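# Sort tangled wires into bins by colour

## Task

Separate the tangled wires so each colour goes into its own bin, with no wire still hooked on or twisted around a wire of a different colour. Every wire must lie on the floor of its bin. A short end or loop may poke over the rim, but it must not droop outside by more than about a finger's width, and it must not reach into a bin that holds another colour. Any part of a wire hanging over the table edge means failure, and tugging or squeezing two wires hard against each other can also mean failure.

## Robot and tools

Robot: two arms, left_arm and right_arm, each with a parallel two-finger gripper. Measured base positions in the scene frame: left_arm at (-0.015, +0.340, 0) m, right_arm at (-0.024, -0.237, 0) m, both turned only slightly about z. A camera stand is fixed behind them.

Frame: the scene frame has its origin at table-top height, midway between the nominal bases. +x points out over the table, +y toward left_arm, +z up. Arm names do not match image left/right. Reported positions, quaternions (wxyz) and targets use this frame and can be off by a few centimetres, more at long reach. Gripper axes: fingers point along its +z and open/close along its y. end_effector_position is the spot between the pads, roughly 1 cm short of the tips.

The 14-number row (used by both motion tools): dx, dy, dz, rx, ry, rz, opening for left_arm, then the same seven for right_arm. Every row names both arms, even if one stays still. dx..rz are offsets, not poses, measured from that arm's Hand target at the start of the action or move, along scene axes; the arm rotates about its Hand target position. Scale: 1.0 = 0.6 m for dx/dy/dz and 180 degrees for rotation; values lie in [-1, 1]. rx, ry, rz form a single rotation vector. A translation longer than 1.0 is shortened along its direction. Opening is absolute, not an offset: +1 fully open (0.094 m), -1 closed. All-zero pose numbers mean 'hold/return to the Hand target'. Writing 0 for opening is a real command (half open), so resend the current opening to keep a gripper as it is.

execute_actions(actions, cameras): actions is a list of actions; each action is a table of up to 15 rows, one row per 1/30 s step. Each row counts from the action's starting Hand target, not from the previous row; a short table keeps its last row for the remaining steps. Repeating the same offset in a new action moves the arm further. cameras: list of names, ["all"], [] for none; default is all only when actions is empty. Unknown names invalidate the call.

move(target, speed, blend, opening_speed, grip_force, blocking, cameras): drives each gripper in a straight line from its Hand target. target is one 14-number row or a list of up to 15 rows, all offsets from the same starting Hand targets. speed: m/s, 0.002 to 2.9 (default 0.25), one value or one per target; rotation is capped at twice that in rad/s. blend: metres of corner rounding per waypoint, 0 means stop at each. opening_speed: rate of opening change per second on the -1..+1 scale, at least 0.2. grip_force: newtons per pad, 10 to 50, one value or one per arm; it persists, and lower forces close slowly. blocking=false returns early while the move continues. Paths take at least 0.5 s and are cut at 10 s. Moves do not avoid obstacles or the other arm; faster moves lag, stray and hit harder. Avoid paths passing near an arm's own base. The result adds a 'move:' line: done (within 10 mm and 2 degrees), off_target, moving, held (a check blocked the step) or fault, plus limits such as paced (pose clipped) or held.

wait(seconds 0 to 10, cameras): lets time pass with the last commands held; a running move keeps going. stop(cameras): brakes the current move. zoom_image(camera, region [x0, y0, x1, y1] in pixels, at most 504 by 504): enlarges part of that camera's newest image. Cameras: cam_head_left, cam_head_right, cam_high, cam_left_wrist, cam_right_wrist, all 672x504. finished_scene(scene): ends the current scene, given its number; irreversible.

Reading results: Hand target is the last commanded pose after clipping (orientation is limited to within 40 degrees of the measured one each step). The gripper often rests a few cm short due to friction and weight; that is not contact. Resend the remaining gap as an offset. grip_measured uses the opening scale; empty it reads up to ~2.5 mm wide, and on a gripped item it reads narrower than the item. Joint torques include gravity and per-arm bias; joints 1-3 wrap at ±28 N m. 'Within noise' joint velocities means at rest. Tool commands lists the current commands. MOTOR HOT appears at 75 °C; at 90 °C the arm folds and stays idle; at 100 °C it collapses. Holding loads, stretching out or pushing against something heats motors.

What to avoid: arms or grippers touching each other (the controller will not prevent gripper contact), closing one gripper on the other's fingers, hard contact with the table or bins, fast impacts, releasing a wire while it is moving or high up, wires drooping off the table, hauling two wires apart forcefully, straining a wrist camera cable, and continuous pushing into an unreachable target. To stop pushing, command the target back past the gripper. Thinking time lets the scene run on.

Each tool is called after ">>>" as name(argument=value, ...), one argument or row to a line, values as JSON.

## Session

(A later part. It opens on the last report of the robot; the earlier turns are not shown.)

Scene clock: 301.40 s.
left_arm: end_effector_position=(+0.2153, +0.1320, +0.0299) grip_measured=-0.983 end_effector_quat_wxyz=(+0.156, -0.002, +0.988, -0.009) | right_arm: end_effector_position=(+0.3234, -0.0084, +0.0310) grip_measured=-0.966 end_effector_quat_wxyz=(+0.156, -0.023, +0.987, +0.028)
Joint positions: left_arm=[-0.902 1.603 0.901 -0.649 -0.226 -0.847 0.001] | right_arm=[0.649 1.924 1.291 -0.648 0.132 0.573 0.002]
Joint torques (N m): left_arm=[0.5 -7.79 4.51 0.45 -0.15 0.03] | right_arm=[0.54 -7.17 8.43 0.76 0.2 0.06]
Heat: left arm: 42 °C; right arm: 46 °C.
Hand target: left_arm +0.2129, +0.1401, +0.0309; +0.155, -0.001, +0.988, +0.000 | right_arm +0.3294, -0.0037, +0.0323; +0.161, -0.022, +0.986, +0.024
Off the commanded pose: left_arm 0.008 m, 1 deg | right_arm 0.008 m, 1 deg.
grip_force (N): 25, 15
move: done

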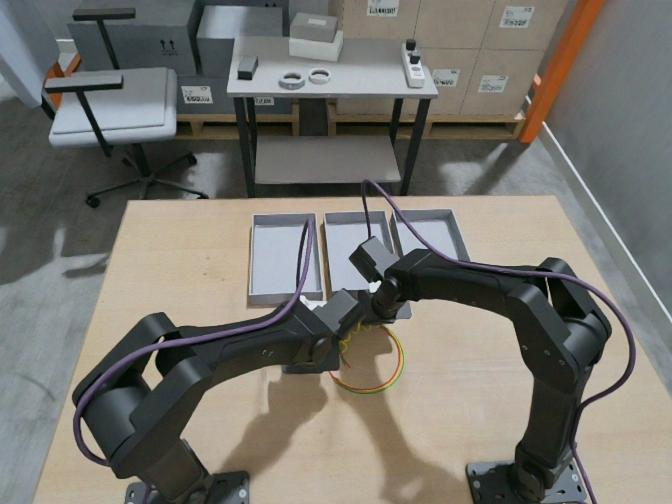

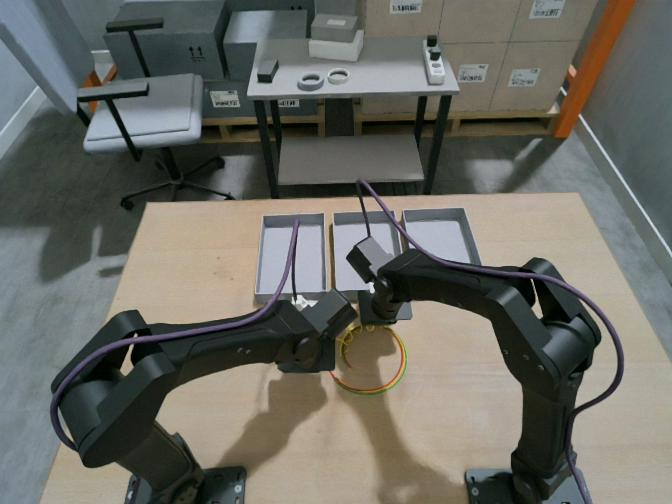

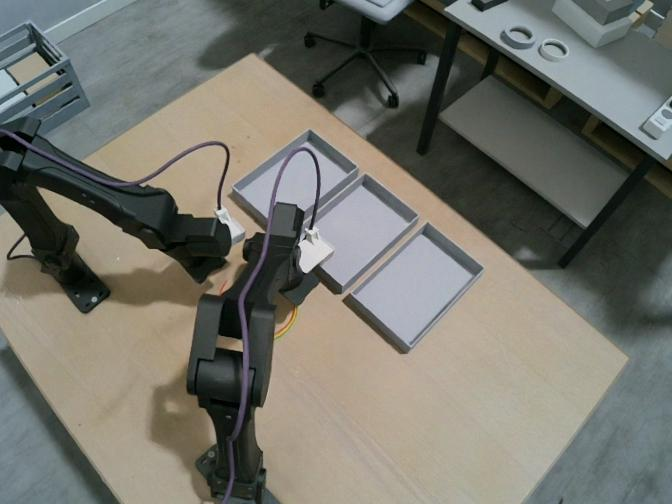

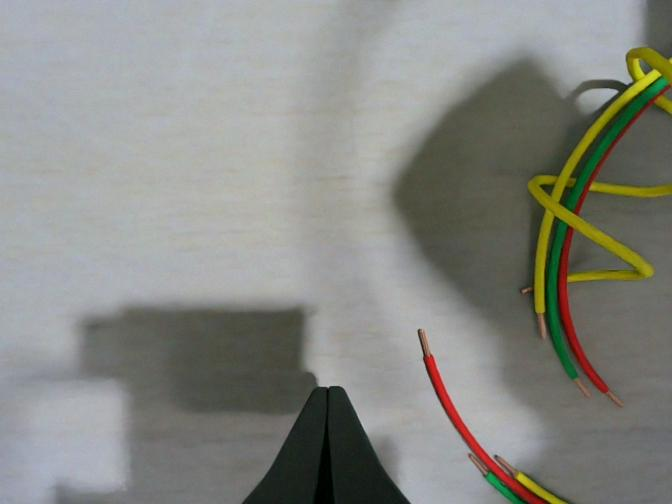

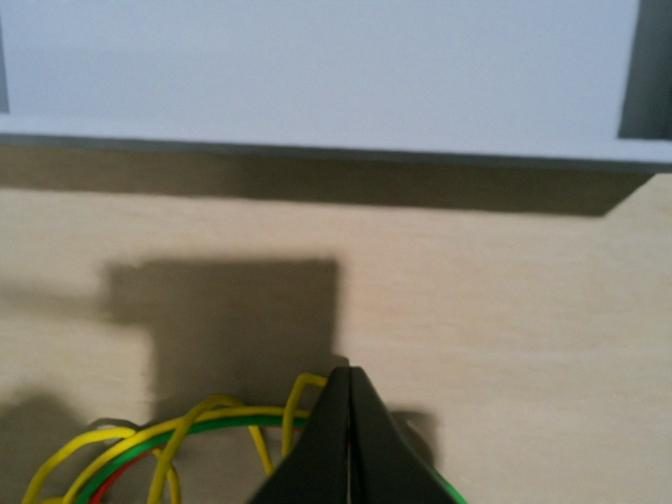

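>>> move(
  target=[
    [0,-0.055,0.0,0,0,0,-0.5, 0,0,0,0,0,0,-0.98],
    [0.004,-0.06,-0.065,0,0,0,-0.5, 0,0,0,0,0,0,-0.98],
  ],
  speed=0.08,
  cameras=["cam_left_wrist"],
)

Scene clock: 311.83 s.
left_arm: end_effector_position=(+0.2187, +0.0999, +0.0077) grip_measured=-0.503 end_effector_quat_wxyz=(+0.163, +0.000, +0.987, -0.011) | right_arm: end_effector_position=(+0.3234, -0.0084, +0.0310) grip_measured=-0.966 end_effector_quat_wxyz=(+0.156, -0.023, +0.987, +0.028)
Joint positions: left_arm=[-0.968 1.74 0.95 -0.563 -0.247 -0.905 0.023] | right_arm=[0.649 1.924 1.291 -0.648 0.132 0.573 0.002]
Joint torques (N m): left_arm=[-0.38 -4.81 3.37 0.95 -0.09 -0.11] | right_arm=[0.54 -7.16 8.43 0.76 0.2 0.07]
Heat: left arm: 42 °C; right arm: 46 °C.
Hand target: left_arm +0.2153, +0.1039, -0.0080; +0.155, -0.001, +0.988, +0.000 | right_arm +0.3294, -0.0037, +0.0323; +0.161, -0.022, +0.986, +0.024
Off the commanded pose: left_arm 0.017 m, 2 deg | right_arm 0.008 m, 1 deg.
grip_force (N): 25, 15
move: off_target (left_arm)
Images, in order (width x height): cam_left_wrist 672x504.

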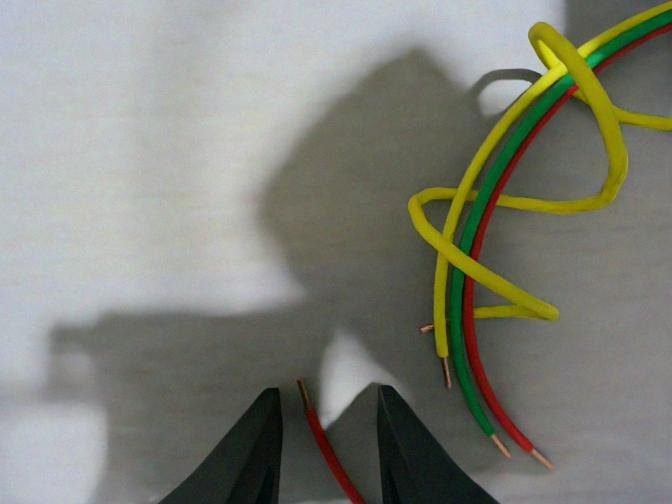

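>>> move(
  target=[0,0,0.008,0,0,0,-1, 0,0,0,0,0,0,-0.98],
  opening_speed=0.3,
  cameras=["cam_left_wrist"],
)

>>> move(
  target=[0.0,0.04,0.04,0,0,0,-1, 0,0,0,0,0,0,-0.98],
  speed=0.05,
  cameras=["cam_left_wrist","cam_right_wrist","cam_head_left"],
)

>>> zoom_image(
  camera="cam_head_left",
  region=[310, 300, 420, 410],
)

Scene clock: 328.23 s.
left_arm: end_effector_position=(+0.2194, +0.1005, +0.0078) grip_measured=-0.958 end_effector_quat_wxyz=(+0.165, +0.000, +0.986, -0.010) | right_arm: end_effector_position=(+0.3234, -0.0084, +0.0310) grip_measured=-0.966 end_effector_quat_wxyz=(+0.156, -0.023, +0.987, +0.028)
Joint positions: left_arm=[-0.968 1.74 0.949 -0.563 -0.252 -0.905 0.002] | right_arm=[0.649 1.924 1.291 -0.648 0.132 0.573 0.002]
Joint torques (N m): left_arm=[-0.38 -5.52 4.16 0.67 -0.06 -0.08] | right_arm=[0.54 -7.19 8.44 0.76 0.2 0.06]
Heat: left arm: 41 °C; right arm: 47 °C.
Hand target: left_arm +0.2152, +0.1040, -0.0034; +0.155, -0.001, +0.988, +0.000 | right_arm +0.3294, -0.0037, +0.0323; +0.161, -0.022, +0.986, +0.024
Off the commanded pose: left_arm 0.012 m, 2 deg | right_arm 0.008 m, 1 deg.
grip_force (N): 25, 15
move: off_target (left_arm)
Images, in order (width x height): cam_left_wrist 672x504.

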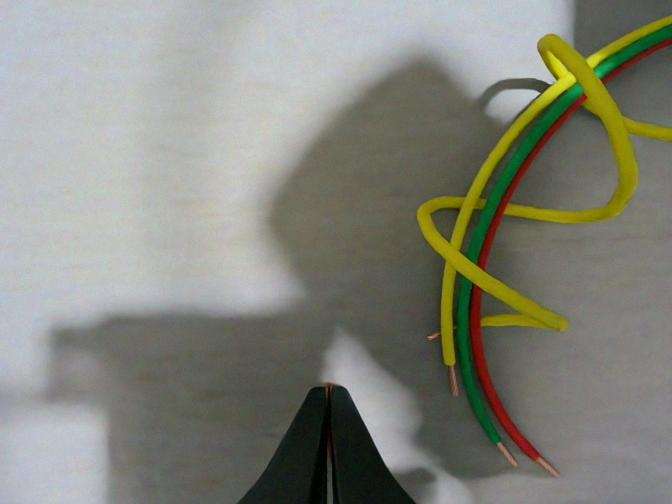

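Scene clock: 329.43 s.
left_arm: end_effector_position=(+0.2174, +0.1198, +0.0194) grip_measured=-0.962 end_effector_quat_wxyz=(+0.156, -0.002, +0.988, -0.009) | right_arm: end_effector_position=(+0.3234, -0.0084, +0.0310) grip_measured=-0.966 end_effector_quat_wxyz=(+0.156, -0.023, +0.987, +0.028)
Joint positions: left_arm=[-0.924 1.664 0.92 -0.612 -0.23 -0.869 0.002] | right_arm=[0.649 1.924 1.291 -0.648 0.132 0.573 0.002]
Joint torques (N m): left_arm=[0.57 -8.34 4.49 0.52 -0.15 0.04] | right_arm=[0.54 -7.17 8.44 0.76 0.2 0.07]
Heat: left arm: 41 °C; right arm: 47 °C.
Hand target: left_arm +0.2153, +0.1281, +0.0207; +0.155, -0.001, +0.988, +0.000 | right_arm +0.3294, -0.0037, +0.0323; +0.161, -0.022, +0.986, +0.024
Off the commanded pose: left_arm 0.009 m, 1 deg | right_arm 0.008 m, 1 deg.
grip_force (N): 25, 15
move: done
Images, in order (width x height): cam_head_left 672x504, cam_left_wrist 672x504, cam_right_wrist 672x504.

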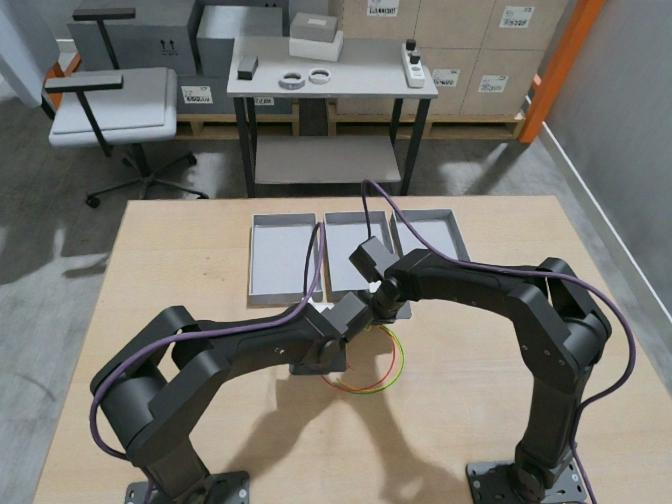

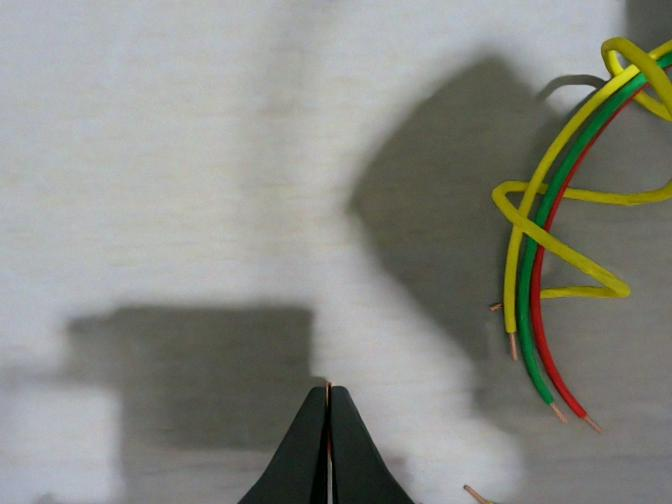

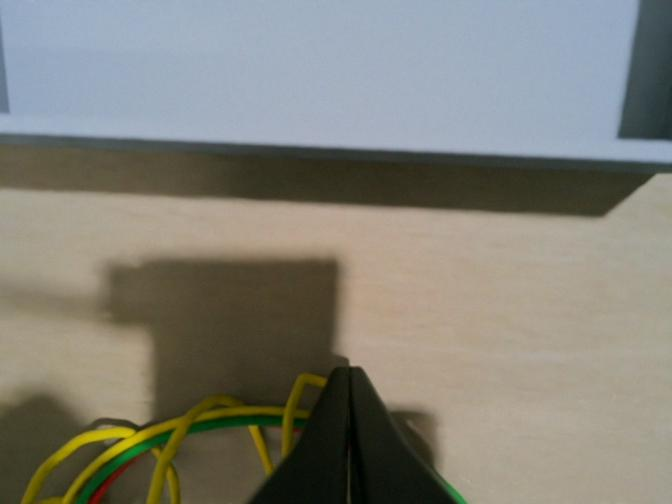

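Scaled by 4.582 from the camera's 672x504 image, which has a finer 960x720 frame.

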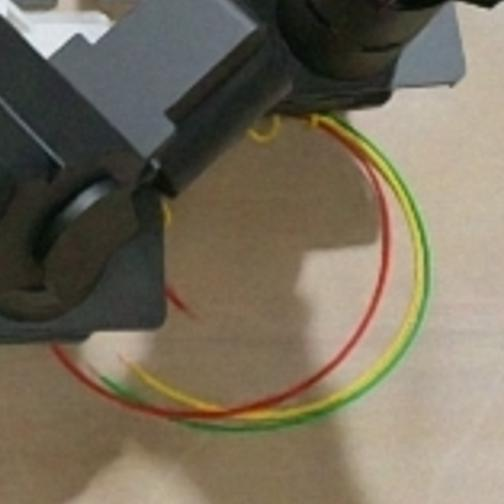

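>>> move(
  target=[-0.02,0.08,0.01,0,0,0,-1, 0,0,0,0,0,0,-0.98],
  speed=0.05,
  cameras=["cam_left_wrist","cam_right_wrist","cam_head_left"],
)

>>> zoom_image(
  camera="cam_head_left",
  region=[290, 300, 420, 410],
)

Scene clock: 342.40 s.
left_arm: end_effector_position=(+0.2062, +0.1687, +0.0264) grip_measured=-0.962 end_effector_quat_wxyz=(+0.156, -0.002, +0.988, -0.008) | right_arm: end_effector_position=(+0.3234, -0.0084, +0.0310) grip_measured=-0.966 end_effector_quat_wxyz=(+0.156, -0.023, +0.987, +0.028)
Joint positions: left_arm=[-0.832 1.479 0.764 -0.622 -0.212 -0.777 0.002] | right_arm=[0.649 1.924 1.291 -0.648 0.132 0.573 0.002]
Joint torques (N m): left_arm=[0.55 -6.48 4.55 0.53 -0.21 0.01] | right_arm=[0.54 -7.19 8.43 0.75 0.2 0.07]
Heat: left arm: 41 °C; right arm: 47 °C.
Hand target: left_arm +0.2033, +0.1760, +0.0267; +0.155, -0.001, +0.988, -0.001 | right_arm +0.3294, -0.0037, +0.0323; +0.161, -0.022, +0.986, +0.024
Off the commanded pose: left_arm 0.008 m, 1 deg | right_arm 0.008 m, 1 deg.
grip_force (N): 25, 15
move: done
Images, in order (width x height): cam_head_left 672x504, cam_left_wrist 672x504, cam_right_wrist 672x504.

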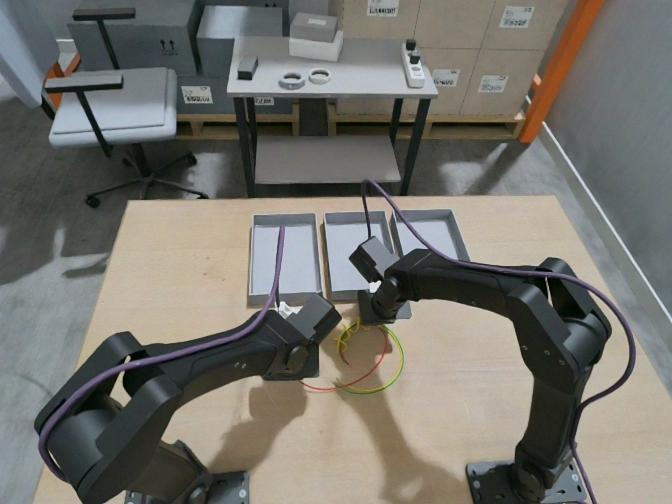

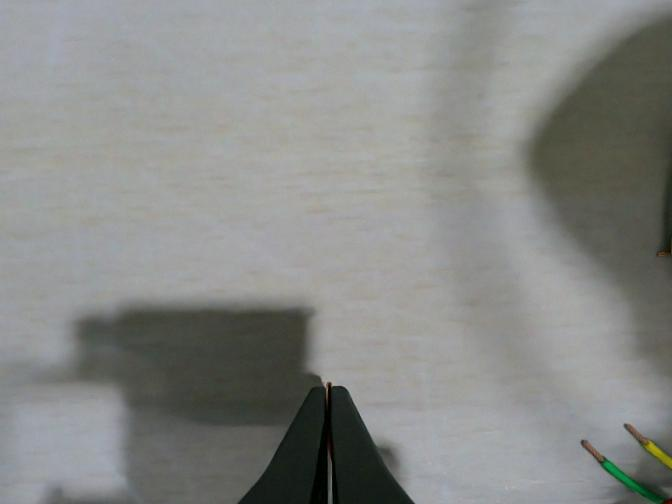

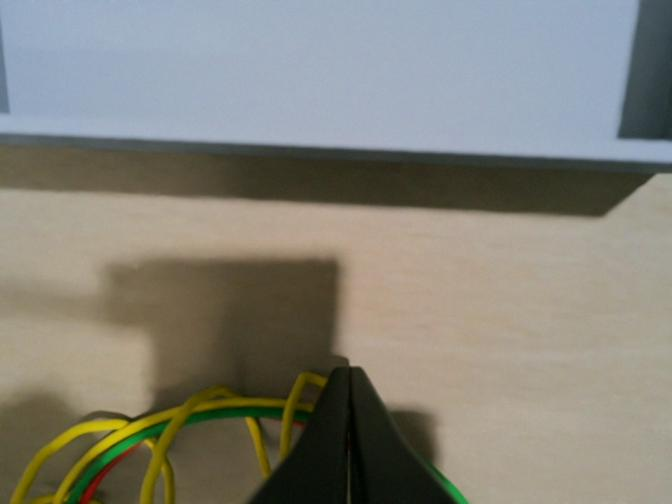

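Scaled by 3.877 from the camera's 672x504 image, which has a finer 960x720 frame.

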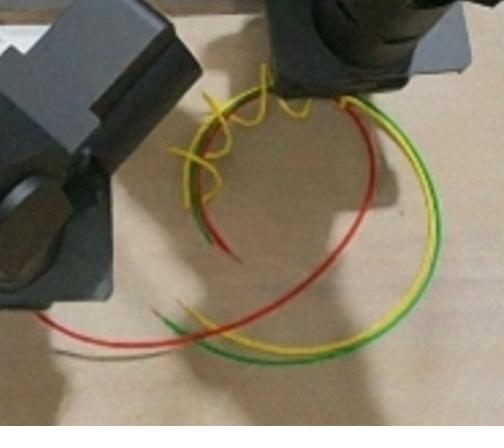

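>>> move(
  target=[-0.02,0.07,0.0,0,0,0,-1, 0,0,0,0,0,0,-0.98],
  speed=0.04,
  cameras=["cam_right_wrist","cam_head_left"],
)

>>> zoom_image(
  camera="cam_head_left",
  region=[290, 300, 420, 410],
)

Scene clock: 351.03 s.
left_arm: end_effector_position=(+0.1954, +0.2109, +0.0277) grip_measured=-0.962 end_effector_quat_wxyz=(+0.159, -0.002, +0.987, -0.009) | right_arm: end_effector_position=(+0.3234, -0.0084, +0.0310) grip_measured=-0.966 end_effector_quat_wxyz=(+0.156, -0.023, +0.987, +0.028)
Joint positions: left_arm=[-0.725 1.314 0.635 -0.633 -0.188 -0.67 0.002] | right_arm=[0.649 1.924 1.291 -0.648 0.132 0.573 0.002]
Joint torques (N m): left_arm=[0.72 -5.08 4.49 0.47 -0.13 0.05] | right_arm=[0.54 -7.17 8.44 0.76 0.2 0.07]
Heat: left arm: 41 °C; right arm: 47 °C.
Hand target: left_arm +0.1913, +0.2180, +0.0267; +0.155, -0.001, +0.988, +0.000 | right_arm +0.3294, -0.0037, +0.0323; +0.161, -0.022, +0.986, +0.024
Off the commanded pose: left_arm 0.008 m, 1 deg | right_arm 0.008 m, 1 deg.
grip_force (N): 25, 15
move: done
Images, in order (width x height): cam_head_left 672x504, cam_right_wrist 672x504.

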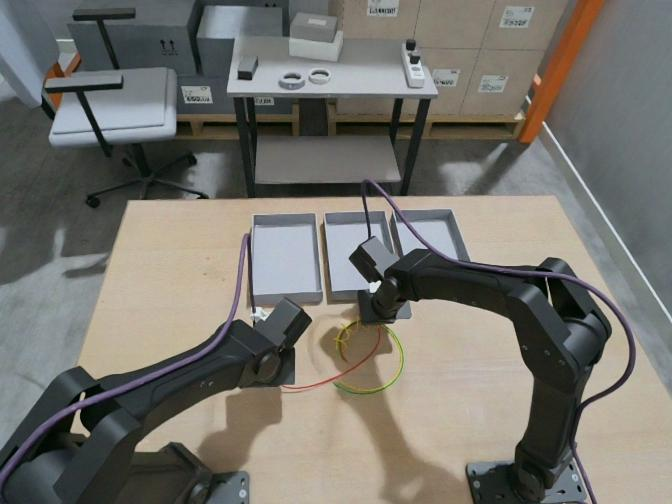

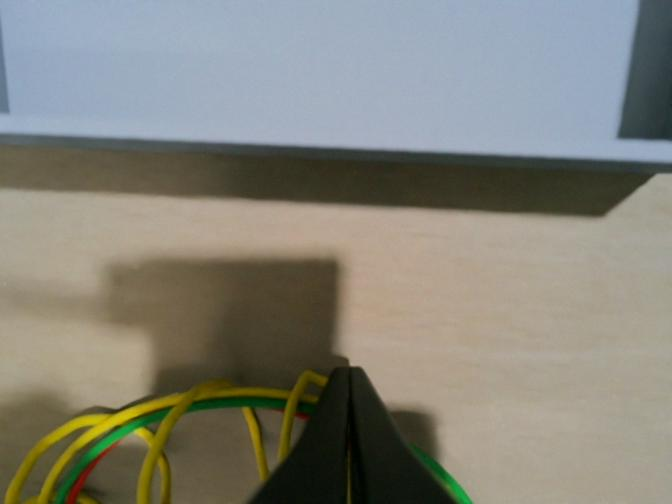

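Scaled by 3.877 from the camera's 672x504 image, which has a finer 960x720 frame.

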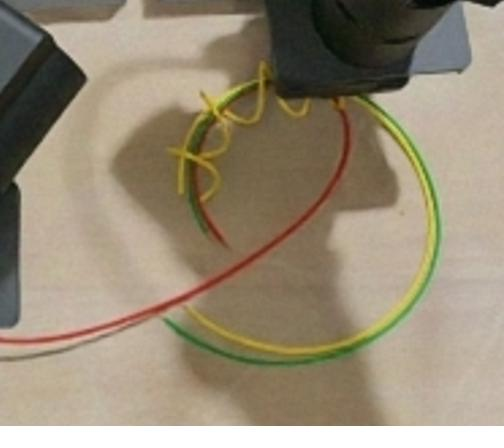

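>>> move(
  target=[-0.04,0.09,0.0,0,0,0,-1, 0,0,0,0,0,0,-0.98],
  speed=0.03,
  cameras=["cam_right_wrist","cam_head_left"],
)

>>> zoom_image(
  camera="cam_head_left",
  region=[290, 300, 420, 410],
)

Scene clock: 378.23 s.
left_arm: end_effector_position=(+0.1739, +0.2654, +0.0299) grip_measured=-0.962 end_effector_quat_wxyz=(+0.163, -0.002, +0.986, -0.010) | right_arm: end_effector_position=(+0.3233, -0.0083, +0.0310) grip_measured=-0.966 end_effector_quat_wxyz=(+0.156, -0.023, +0.987, +0.028)
Joint positions: left_arm=[-0.54 1.054 0.489 -0.708 -0.141 -0.488 0.002] | right_arm=[0.65 1.924 1.291 -0.648 0.132 0.573 0.002]
Joint torques (N m): left_arm=[0.7 -2.71 4.74 0.55 -0.1 0.05] | right_arm=[0.5 -7.17 8.44 0.76 0.2 0.06]
Heat: left arm: 41 °C; right arm: 48 °C.
Hand target: left_arm +0.1673, +0.2721, +0.0267; +0.155, -0.001, +0.988, +0.000 | right_arm +0.3294, -0.0038, +0.0323; +0.161, -0.022, +0.986, +0.024
Off the commanded pose: left_arm 0.010 m, 1 deg | right_arm 0.008 m, 1 deg.
grip_force (N): 25, 15
move: done
Images, in order (width x height): cam_head_left 672x504, cam_right_wrist 672x504.

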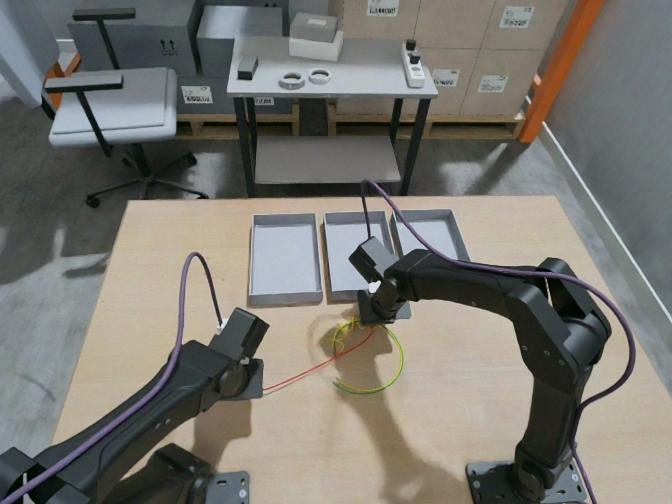

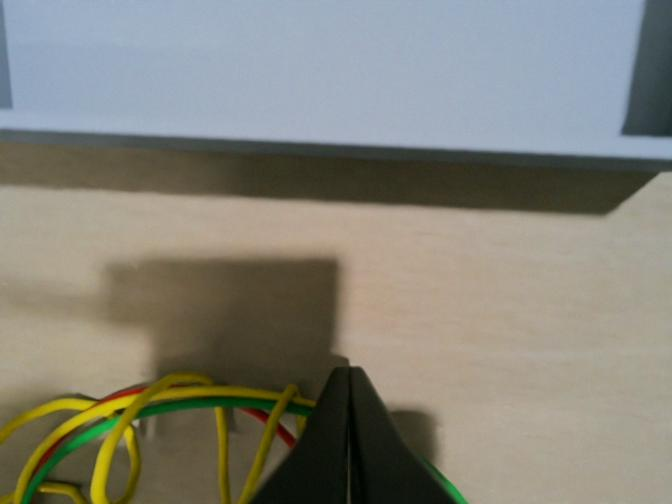

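Scaled by 3.877 from the camera's 672x504 image, which has a finer 960x720 frame.

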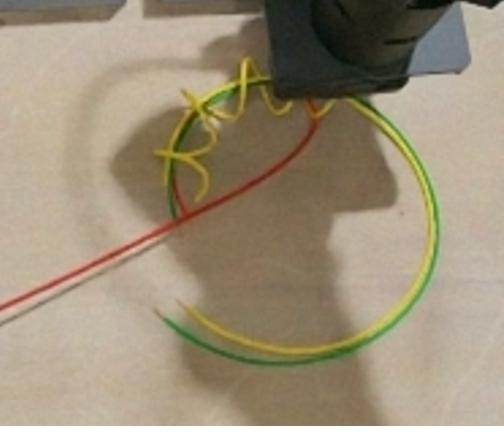

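>>> move(
  target=[0.0,0.11,0.03,0,0,0,-1, 0,0,0,0,0,0,-0.98],
  speed=0.03,
  cameras=["cam_right_wrist","cam_head_left"],
)

>>> zoom_image(
  camera="cam_head_left",
  region=[290, 300, 420, 410],
)

Scene clock: 391.03 s.
left_arm: end_effector_position=(+0.1696, +0.3365, +0.0425) grip_measured=-0.962 end_effector_quat_wxyz=(+0.156, -0.002, +0.988, -0.002) | right_arm: end_effector_position=(+0.3233, -0.0083, +0.0310) grip_measured=-0.966 end_effector_quat_wxyz=(+0.156, -0.023, +0.987, +0.028)
Joint positions: left_arm=[-0.066 0.92 0.489 -0.827 -0.007 -0.035 0.002] | right_arm=[0.65 1.924 1.291 -0.648 0.132 0.573 0.002]
Joint torques (N m): left_arm=[0.81 -1.98 6.15 0.6 0.05 0.1] | right_arm=[0.51 -7.17 8.44 0.76 0.2 0.06]
Heat: left arm: 41 °C; right arm: 48 °C.
Hand target: left_arm +0.1672, +0.3381, +0.0447; +0.155, -0.001, +0.988, +0.000 | right_arm +0.3294, -0.0038, +0.0323; +0.161, -0.022, +0.986, +0.024
Off the commanded pose: left_arm 0.004 m, 0 deg | right_arm 0.008 m, 1 deg.
grip_force (N): 25, 15
move: done
Images, in order (width x height): cam_head_left 672x504, cam_right_wrist 672x504.

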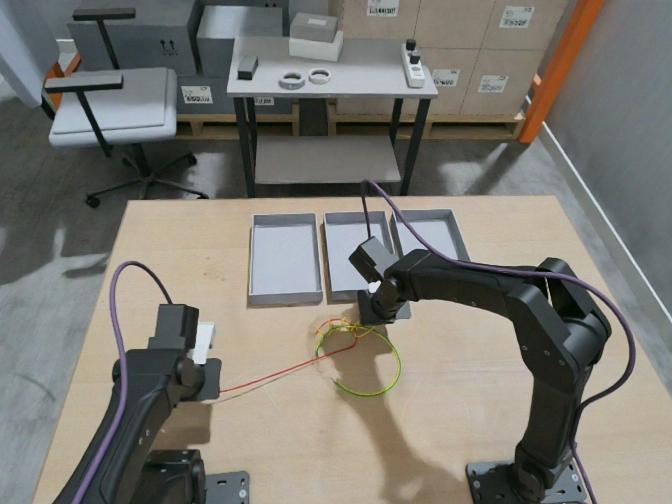

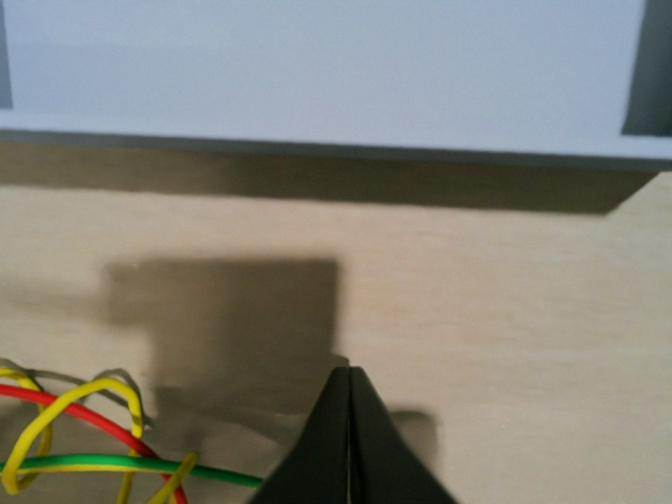

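Scaled by 3.877 from the camera's 672x504 image, which has a finer 960x720 frame.

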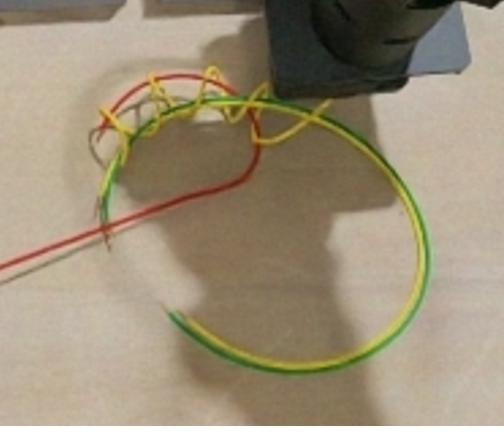

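>>> move(
  target=[0,-0.03,0,0,0,0,-1, 0,0,0.08,0,0,0,-0.5],
  speed=0.08,
  cameras=["cam_right_wrist","cam_head_left"],
)

>>> zoom_image(
  camera="cam_right_wrist",
  region=[0, 250, 400, 504],
)

Scene clock: 404.47 s.
left_arm: end_effector_position=(+0.1683, +0.3191, +0.0425) grip_measured=-0.962 end_effector_quat_wxyz=(+0.157, +0.000, +0.988, -0.005) | right_arm: end_effector_position=(+0.3226, -0.0088, +0.0583) grip_measured=-0.502 end_effector_quat_wxyz=(+0.137, -0.024, +0.990, +0.015)
Joint positions: left_arm=[-0.191 0.92 0.489 -0.828 -0.039 -0.15 0.002] | right_arm=[0.65 1.924 1.418 -0.822 0.132 0.574 0.023]
Joint torques (N m): left_arm=[-0.58 -1.42 6.5 0.65 -0.09 -0.08] | right_arm=[0.5 -11.79 8.43 0.62 0.2 0.05]
Heat: left arm: 42 °C; right arm: 48 °C.
Hand target: left_arm +0.1672, +0.3200, +0.0447; +0.155, -0.001, +0.988, +0.000 | right_arm +0.3294, -0.0038, +0.0803; +0.161, -0.022, +0.986, +0.024
Off the commanded pose: left_arm 0.003 m, 1 deg | right_arm 0.024 m, 3 deg.
grip_force (N): 25, 15
move: off_target (right_arm)
Images, in order (width x height): cam_head_left 672x504, cam_right_wrist 672x504.

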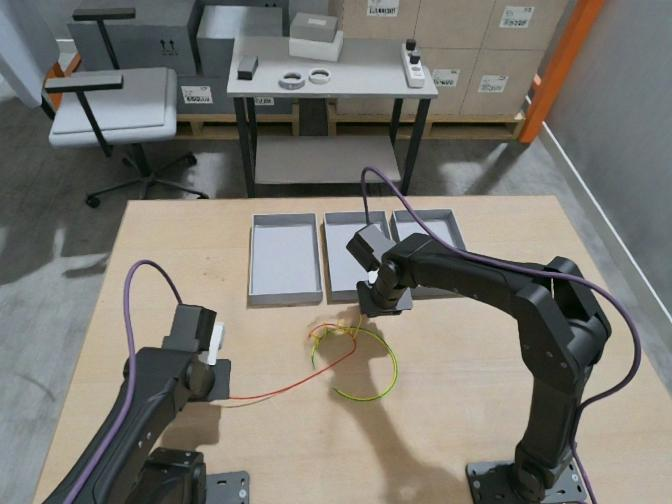

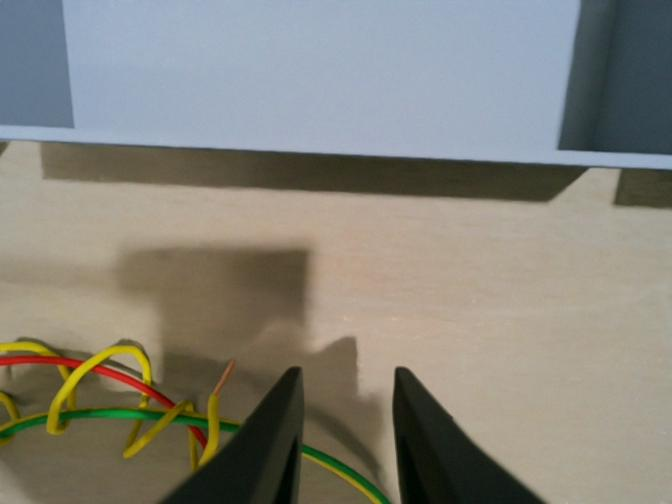

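Scaled by 1.260 from the camera's 672x504 image, which has a finer 960x720 frame.

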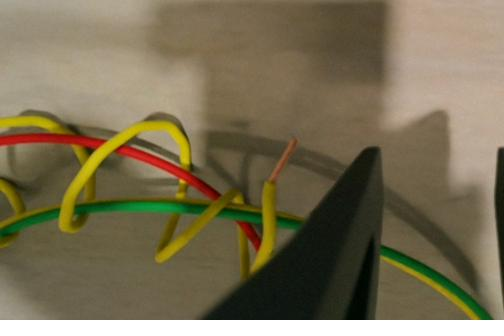

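>>> move(
  target=[0,0,0,0,0,0,-1, -0.035,0.075,-0.065,0,0,0,-0.55],
  speed=0.08,
  cameras=["cam_right_wrist"],
)

Scene clock: 423.97 s.
left_arm: end_effector_position=(+0.1683, +0.3191, +0.0425) grip_measured=-0.962 end_effector_quat_wxyz=(+0.157, +0.000, +0.988, -0.005) | right_arm: end_effector_position=(+0.3053, +0.0405, +0.0467) grip_measured=-0.548 end_effector_quat_wxyz=(+0.157, -0.024, +0.987, +0.031)
Joint positions: left_arm=[-0.191 0.92 0.489 -0.828 -0.039 -0.15 0.002] | right_arm=[0.779 1.967 1.418 -0.746 0.165 0.695 0.021]
Joint torques (N m): left_arm=[-0.64 -1.14 6.71 0.6 -0.1 -0.11] | right_arm=[0.32 -7.87 6.12 0.96 0.26 0.06]
Motor temperatures (°C): left_arm=[33 37 43 34 32 33 35] | right_arm=[31 43 46 37 34 32 34]
Heat: left arm: 43 °C; right arm: 46 °C.
Hand target: left_arm +0.1672, +0.3200, +0.0447; +0.155, -0.001, +0.988, +0.000 | right_arm +0.3083, +0.0413, +0.0412; +0.161, -0.022, +0.986, +0.024
Off the commanded pose: left_arm 0.003 m, 1 deg | right_arm 0.006 m, 1 deg.
grip_force (N): 25, 15
move: done
Images, in order (width x height): cam_right_wrist 672x504.

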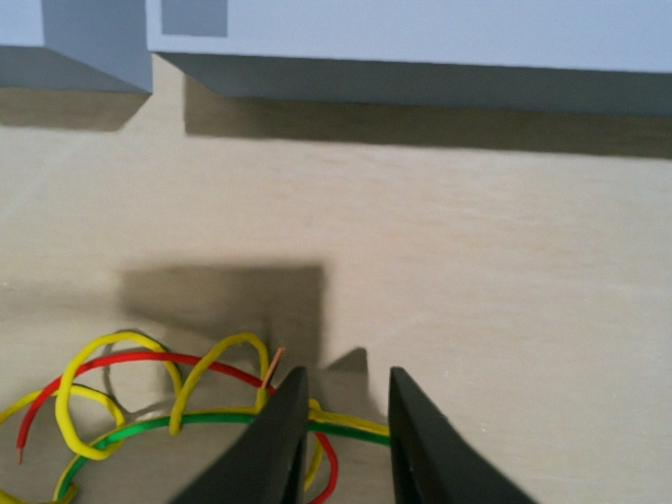

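>>> zoom_image(
  camera="cam_right_wrist",
  region=[0, 310, 400, 504],
)

Scaled by 1.260 from the camera's 672x504 image, which has a finer 960x720 frame.

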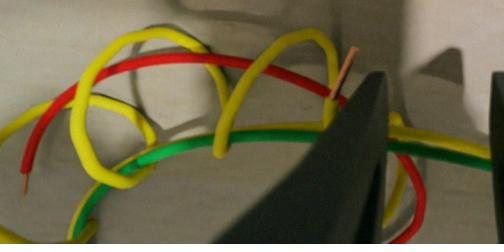

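>>> move(
  target=[
    [0,0,0,0,0,0,-1, 0.02,0.042,0.0,0,0,0,-0.6],
    [0,0,0,0,0,0,-1, 0.02,0.042,-0.025,0,0,0,-0.6],
  ],
  speed=0.08,
  cameras=["cam_right_wrist"],
)

>>> zoom_image(
  camera="cam_right_wrist",
  region=[150, 310, 550, 504],
)

Scene clock: 451.33 s.
left_arm: end_effector_position=(+0.1683, +0.3191, +0.0425) grip_measured=-0.962 end_effector_quat_wxyz=(+0.157, +0.000, +0.988, -0.005) | right_arm: end_effector_position=(+0.3192, +0.0663, +0.0351) grip_measured=-0.598 end_effector_quat_wxyz=(+0.159, -0.023, +0.986, +0.033)
Joint positions: left_arm=[-0.191 0.92 0.489 -0.828 -0.039 -0.15 0.002] | right_arm=[0.801 2.079 1.534 -0.747 0.172 0.719 0.019]
Joint torques (N m): left_arm=[-0.59 -1.07 6.52 0.64 -0.07 -0.07] | right_arm=[0.43 -8.59 5.7 0.98 0.25 0.06]
Heat: left arm: 43 °C; right arm: 44 °C.
Hand target: left_arm +0.1672, +0.3200, +0.0447; +0.155, -0.001, +0.988, +0.000 | right_arm +0.3204, +0.0664, +0.0262; +0.161, -0.022, +0.986, +0.024
Off the commanded pose: left_arm 0.003 m, 1 deg | right_arm 0.009 m, 1 deg.
grip_force (N): 25, 15
move: done
Images, in order (width x height): cam_right_wrist 672x504.

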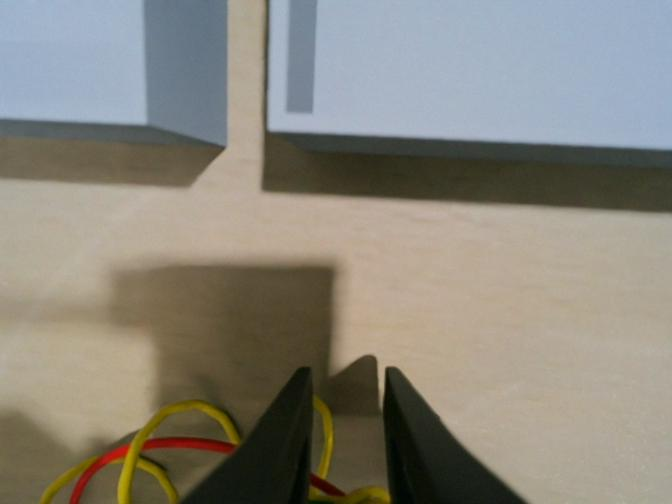

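Scaled by 1.260 from the camera's 672x504 image, which has a finer 960x720 frame.

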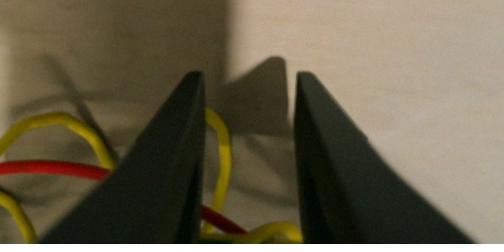

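>>> move(
  target=[
    [0,0,0,0,0,0,-1, -0.003,0.004,-0.012,0,0,0,-0.6],
    [0,0,0,0,0,0,-1, -0.003,0.004,-0.012,0,0,0,-1],
  ],
  speed=0.08,
  opening_speed=0.25,
  grip_force=[25,25],
  cameras=["cam_right_wrist"],
)

>>> zoom_image(
  camera="cam_right_wrist",
  region=[150, 310, 550, 504],
)

Scene clock: 464.87 s.
left_arm: end_effector_position=(+0.1683, +0.3191, +0.0425) grip_measured=-0.962 end_effector_quat_wxyz=(+0.157, +0.000, +0.988, -0.005) | right_arm: end_effector_position=(+0.3211, +0.0715, +0.0328) grip_measured=-0.981 end_effector_quat_wxyz=(+0.165, -0.022, +0.985, +0.038)
Joint positions: left_arm=[-0.191 0.92 0.489 -0.828 -0.039 -0.15 0.002] | right_arm=[0.807 2.088 1.534 -0.723 0.174 0.725 0.001]
Joint torques (N m): left_arm=[-0.55 -1.22 6.56 0.6 -0.02 -0.03] | right_arm=[0.54 -8.54 4.7 0.99 0.26 0.07]
Heat: left arm: 43 °C; right arm: 44 °C.
Hand target: left_arm +0.1672, +0.3200, +0.0447; +0.155, -0.001, +0.988, +0.000 | right_arm +0.3186, +0.0689, +0.0190; +0.161, -0.022, +0.986, +0.024
Off the commanded pose: left_arm 0.003 m, 1 deg | right_arm 0.014 m, 2 deg.
grip_force (N): 25, 25
move: off_target (right_arm); target 2's new opening was sent with right_arm's hand 0.014 m and 2 deg from that target
Images, in order (width x height): cam_right_wrist 672x504.

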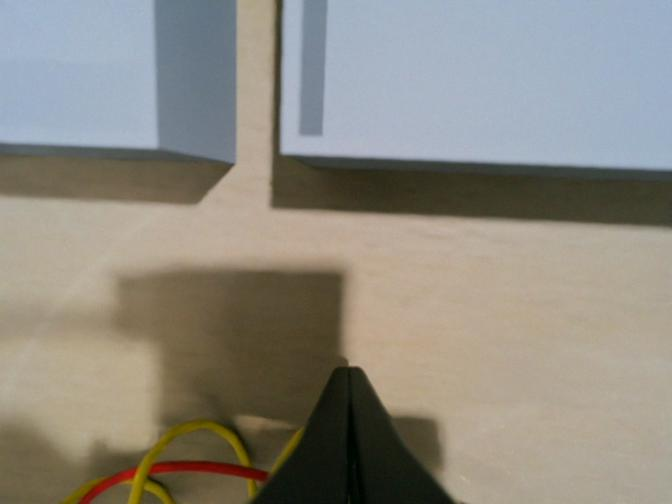

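Scaled by 1.260 from the camera's 672x504 image, which has a finer 960x720 frame.

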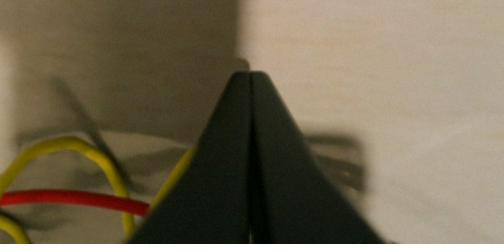

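>>> move(
  target=[
    [0,0,0,0,0,0,-1, 0,0,0.15,0,0,0,-0.5],
    [0,0,0,0,0,0,-1, -0.066,-0.065,0.13,0,0,0.5,-0.5],
  ],
  speed=0.15,
  cameras=["cam_right_wrist","cam_head_left"],
)

>>> zoom_image(
  camera="cam_head_left",
  region=[290, 300, 420, 410],
)

Scene clock: 491.73 s.
left_arm: end_effector_position=(+0.1683, +0.3191, +0.0425) grip_measured=-0.962 end_effector_quat_wxyz=(+0.157, +0.000, +0.988, -0.005) | right_arm: end_effector_position=(+0.2750, +0.0258, +0.0930) grip_measured=-0.502 end_effector_quat_wxyz=(-0.092, +0.713, -0.685, -0.121)
Joint positions: left_arm=[-0.191 0.92 0.489 -0.828 -0.039 -0.15 0.002] | right_arm=[0.607 1.929 1.564 -1.072 -0.276 -0.996 0.023]
Joint torques (N m): left_arm=[-0.64 -1.13 6.63 0.66 -0.1 -0.11] | right_arm=[-0.5 -7.77 8.59 0.38 -0.47 -0.09]
Heat: left arm: 44 °C; right arm: 44 °C.
Hand target: left_arm +0.1672, +0.3200, +0.0447; +0.155, -0.001, +0.988, +0.000 | right_arm +0.2789, +0.0299, +0.0970; -0.097, +0.713, -0.682, -0.131
Off the commanded pose: left_arm 0.003 m, 1 deg | right_arm 0.007 m, 1 deg.
grip_force (N): 25, 25
move: done
Images, in order (width x height): cam_head_left 672x504, cam_right_wrist 672x504.

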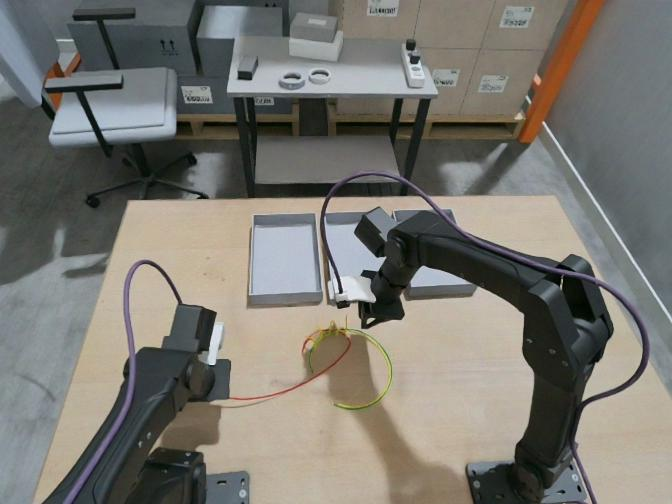

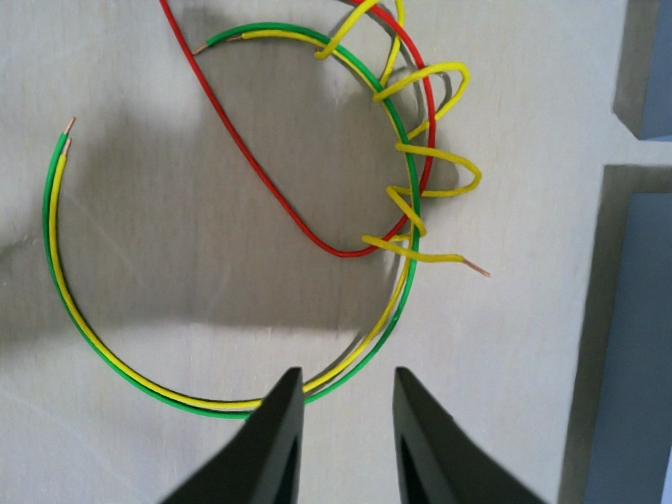

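Scaled by 3.877 from the camera's 672x504 image, which has a finer 960x720 frame.

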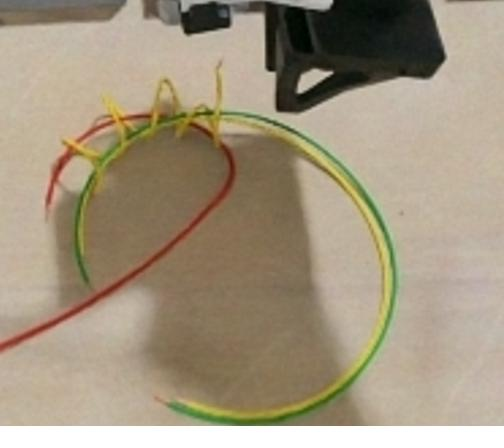

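>>> move(
  target=[0,0,0,0,0,0,-1, 0.035,0.005,-0.08,0,0,0,-0.5],
  speed=0.1,
  cameras=["cam_right_wrist"],
)

Scene clock: 507.80 s.
left_arm: end_effector_position=(+0.1683, +0.3191, +0.0425) grip_measured=-0.962 end_effector_quat_wxyz=(+0.157, +0.000, +0.988, -0.005) | right_arm: end_effector_position=(+0.2995, +0.0313, +0.0552) grip_measured=-0.502 end_effector_quat_wxyz=(-0.098, +0.713, -0.684, -0.120)
Joint positions: left_arm=[-0.191 0.92 0.489 -0.828 -0.039 -0.15 0.002] | right_arm=[0.584 2.036 1.564 -0.96 -0.279 -1.021 0.023]
Joint torques (N m): left_arm=[-0.58 -0.98 6.61 0.58 -0.11 -0.07] | right_arm=[-0.5 -8.4 5.63 0.65 -0.48 -0.07]
Heat: left arm: 44 °C; right arm: 44 °C.
Hand target: left_arm +0.1672, +0.3200, +0.0447; +0.155, -0.001, +0.988, +0.000 | right_arm +0.2999, +0.0329, +0.0490; -0.097, +0.713, -0.682, -0.131
Off the commanded pose: left_arm 0.003 m, 1 deg | right_arm 0.006 m, 1 deg.
grip_force (N): 25, 25
move: done
Images, in order (width x height): cam_right_wrist 672x504.

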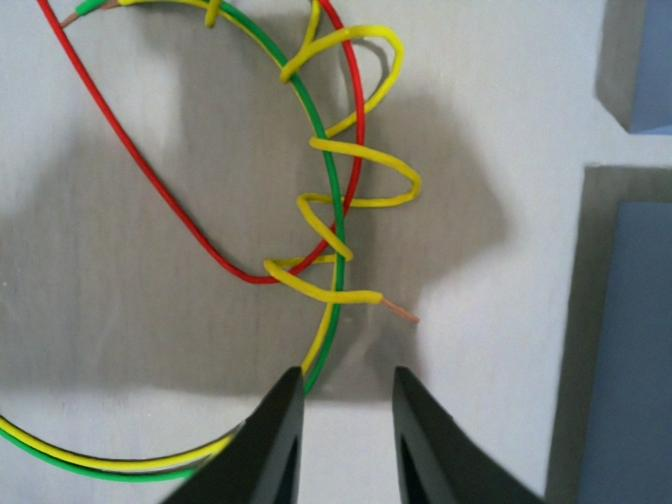

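>>> move(
  target=[
    [0,0,0,0,0,0,-1, -0.006,0.016,-0.01,0,0,0,-0.5],
    [0,0,0,0,0,0,-1, -0.008,0.016,-0.07,0,0,0,-0.5],
  ],
  speed=0.08,
  cameras=["cam_right_wrist"],
)

Scene clock: 519.13 s.
left_arm: end_effector_position=(+0.1683, +0.3191, +0.0425) grip_measured=-0.962 end_effector_quat_wxyz=(+0.157, +0.000, +0.988, -0.005) | right_arm: end_effector_position=(+0.3026, +0.0413, +0.0212) grip_measured=-0.502 end_effector_quat_wxyz=(-0.110, +0.713, -0.681, -0.121)
Joint positions: left_arm=[-0.191 0.92 0.489 -0.828 -0.039 -0.15 0.002] | right_arm=[0.597 2.082 1.487 -0.808 -0.285 -1.006 0.023]
Joint torques (N m): left_arm=[-0.62 -1.11 6.65 0.66 -0.07 -0.09] | right_arm=[0.54 -8.03 4.21 0.73 -0.36 0.05]
Heat: left arm: 44 °C; right arm: 43 °C.
Hand target: left_arm +0.1672, +0.3200, +0.0447; +0.155, -0.001, +0.988, +0.000 | right_arm +0.2951, +0.0425, +0.0070; -0.097, +0.713, -0.682, -0.131
Off the commanded pose: left_arm 0.003 m, 1 deg | right_arm 0.016 m, 2 deg.
grip_force (N): 25, 25
move: off_target (right_arm)
Images, in order (width x height): cam_right_wrist 672x504.

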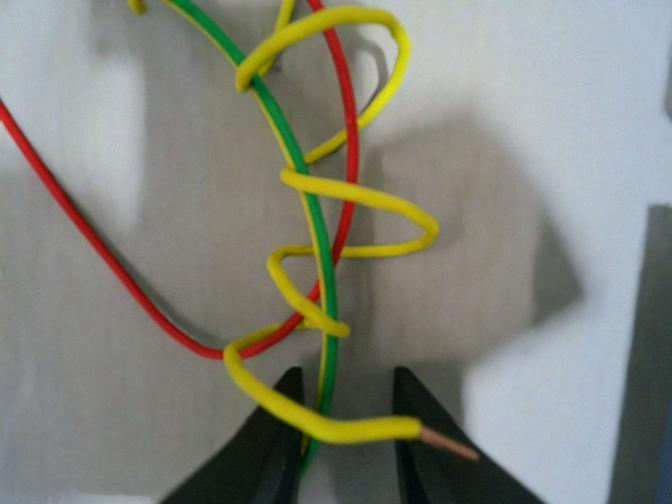

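>>> move(
  target=[0,0,0,0,0,0,-1, 0,0,0.006,0,0,0,-1],
  opening_speed=0.3,
  cameras=["cam_right_wrist"],
)

Scene clock: 532.97 s.
left_arm: end_effector_position=(+0.1683, +0.3191, +0.0425) grip_measured=-0.962 end_effector_quat_wxyz=(+0.157, +0.000, +0.988, -0.005) | right_arm: end_effector_position=(+0.3027, +0.0414, +0.0212) grip_measured=-0.937 end_effector_quat_wxyz=(-0.111, +0.713, -0.682, -0.121)
Joint positions: left_arm=[-0.191 0.92 0.489 -0.828 -0.039 -0.15 0.002] | right_arm=[0.597 2.082 1.487 -0.808 -0.285 -1.006 0.003]
Joint torques (N m): left_arm=[-0.66 -1.2 6.74 0.63 -0.06 -0.11] | right_arm=[0.55 -8.4 4.82 0.6 -0.36 0.04]
Heat: left arm: 44 °C; right arm: 43 °C.
Hand target: left_arm +0.1672, +0.3200, +0.0447; +0.155, -0.001, +0.988, +0.000 | right_arm +0.2951, +0.0425, +0.0106; -0.097, +0.713, -0.682, -0.131
Off the commanded pose: left_arm 0.003 m, 1 deg | right_arm 0.013 m, 2 deg.
grip_force (N): 25, 25
move: off_target (right_arm)
Images, in order (width x height): cam_right_wrist 672x504.

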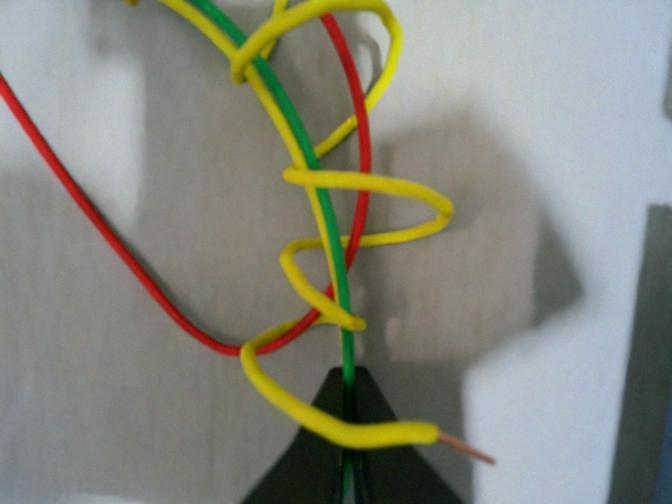

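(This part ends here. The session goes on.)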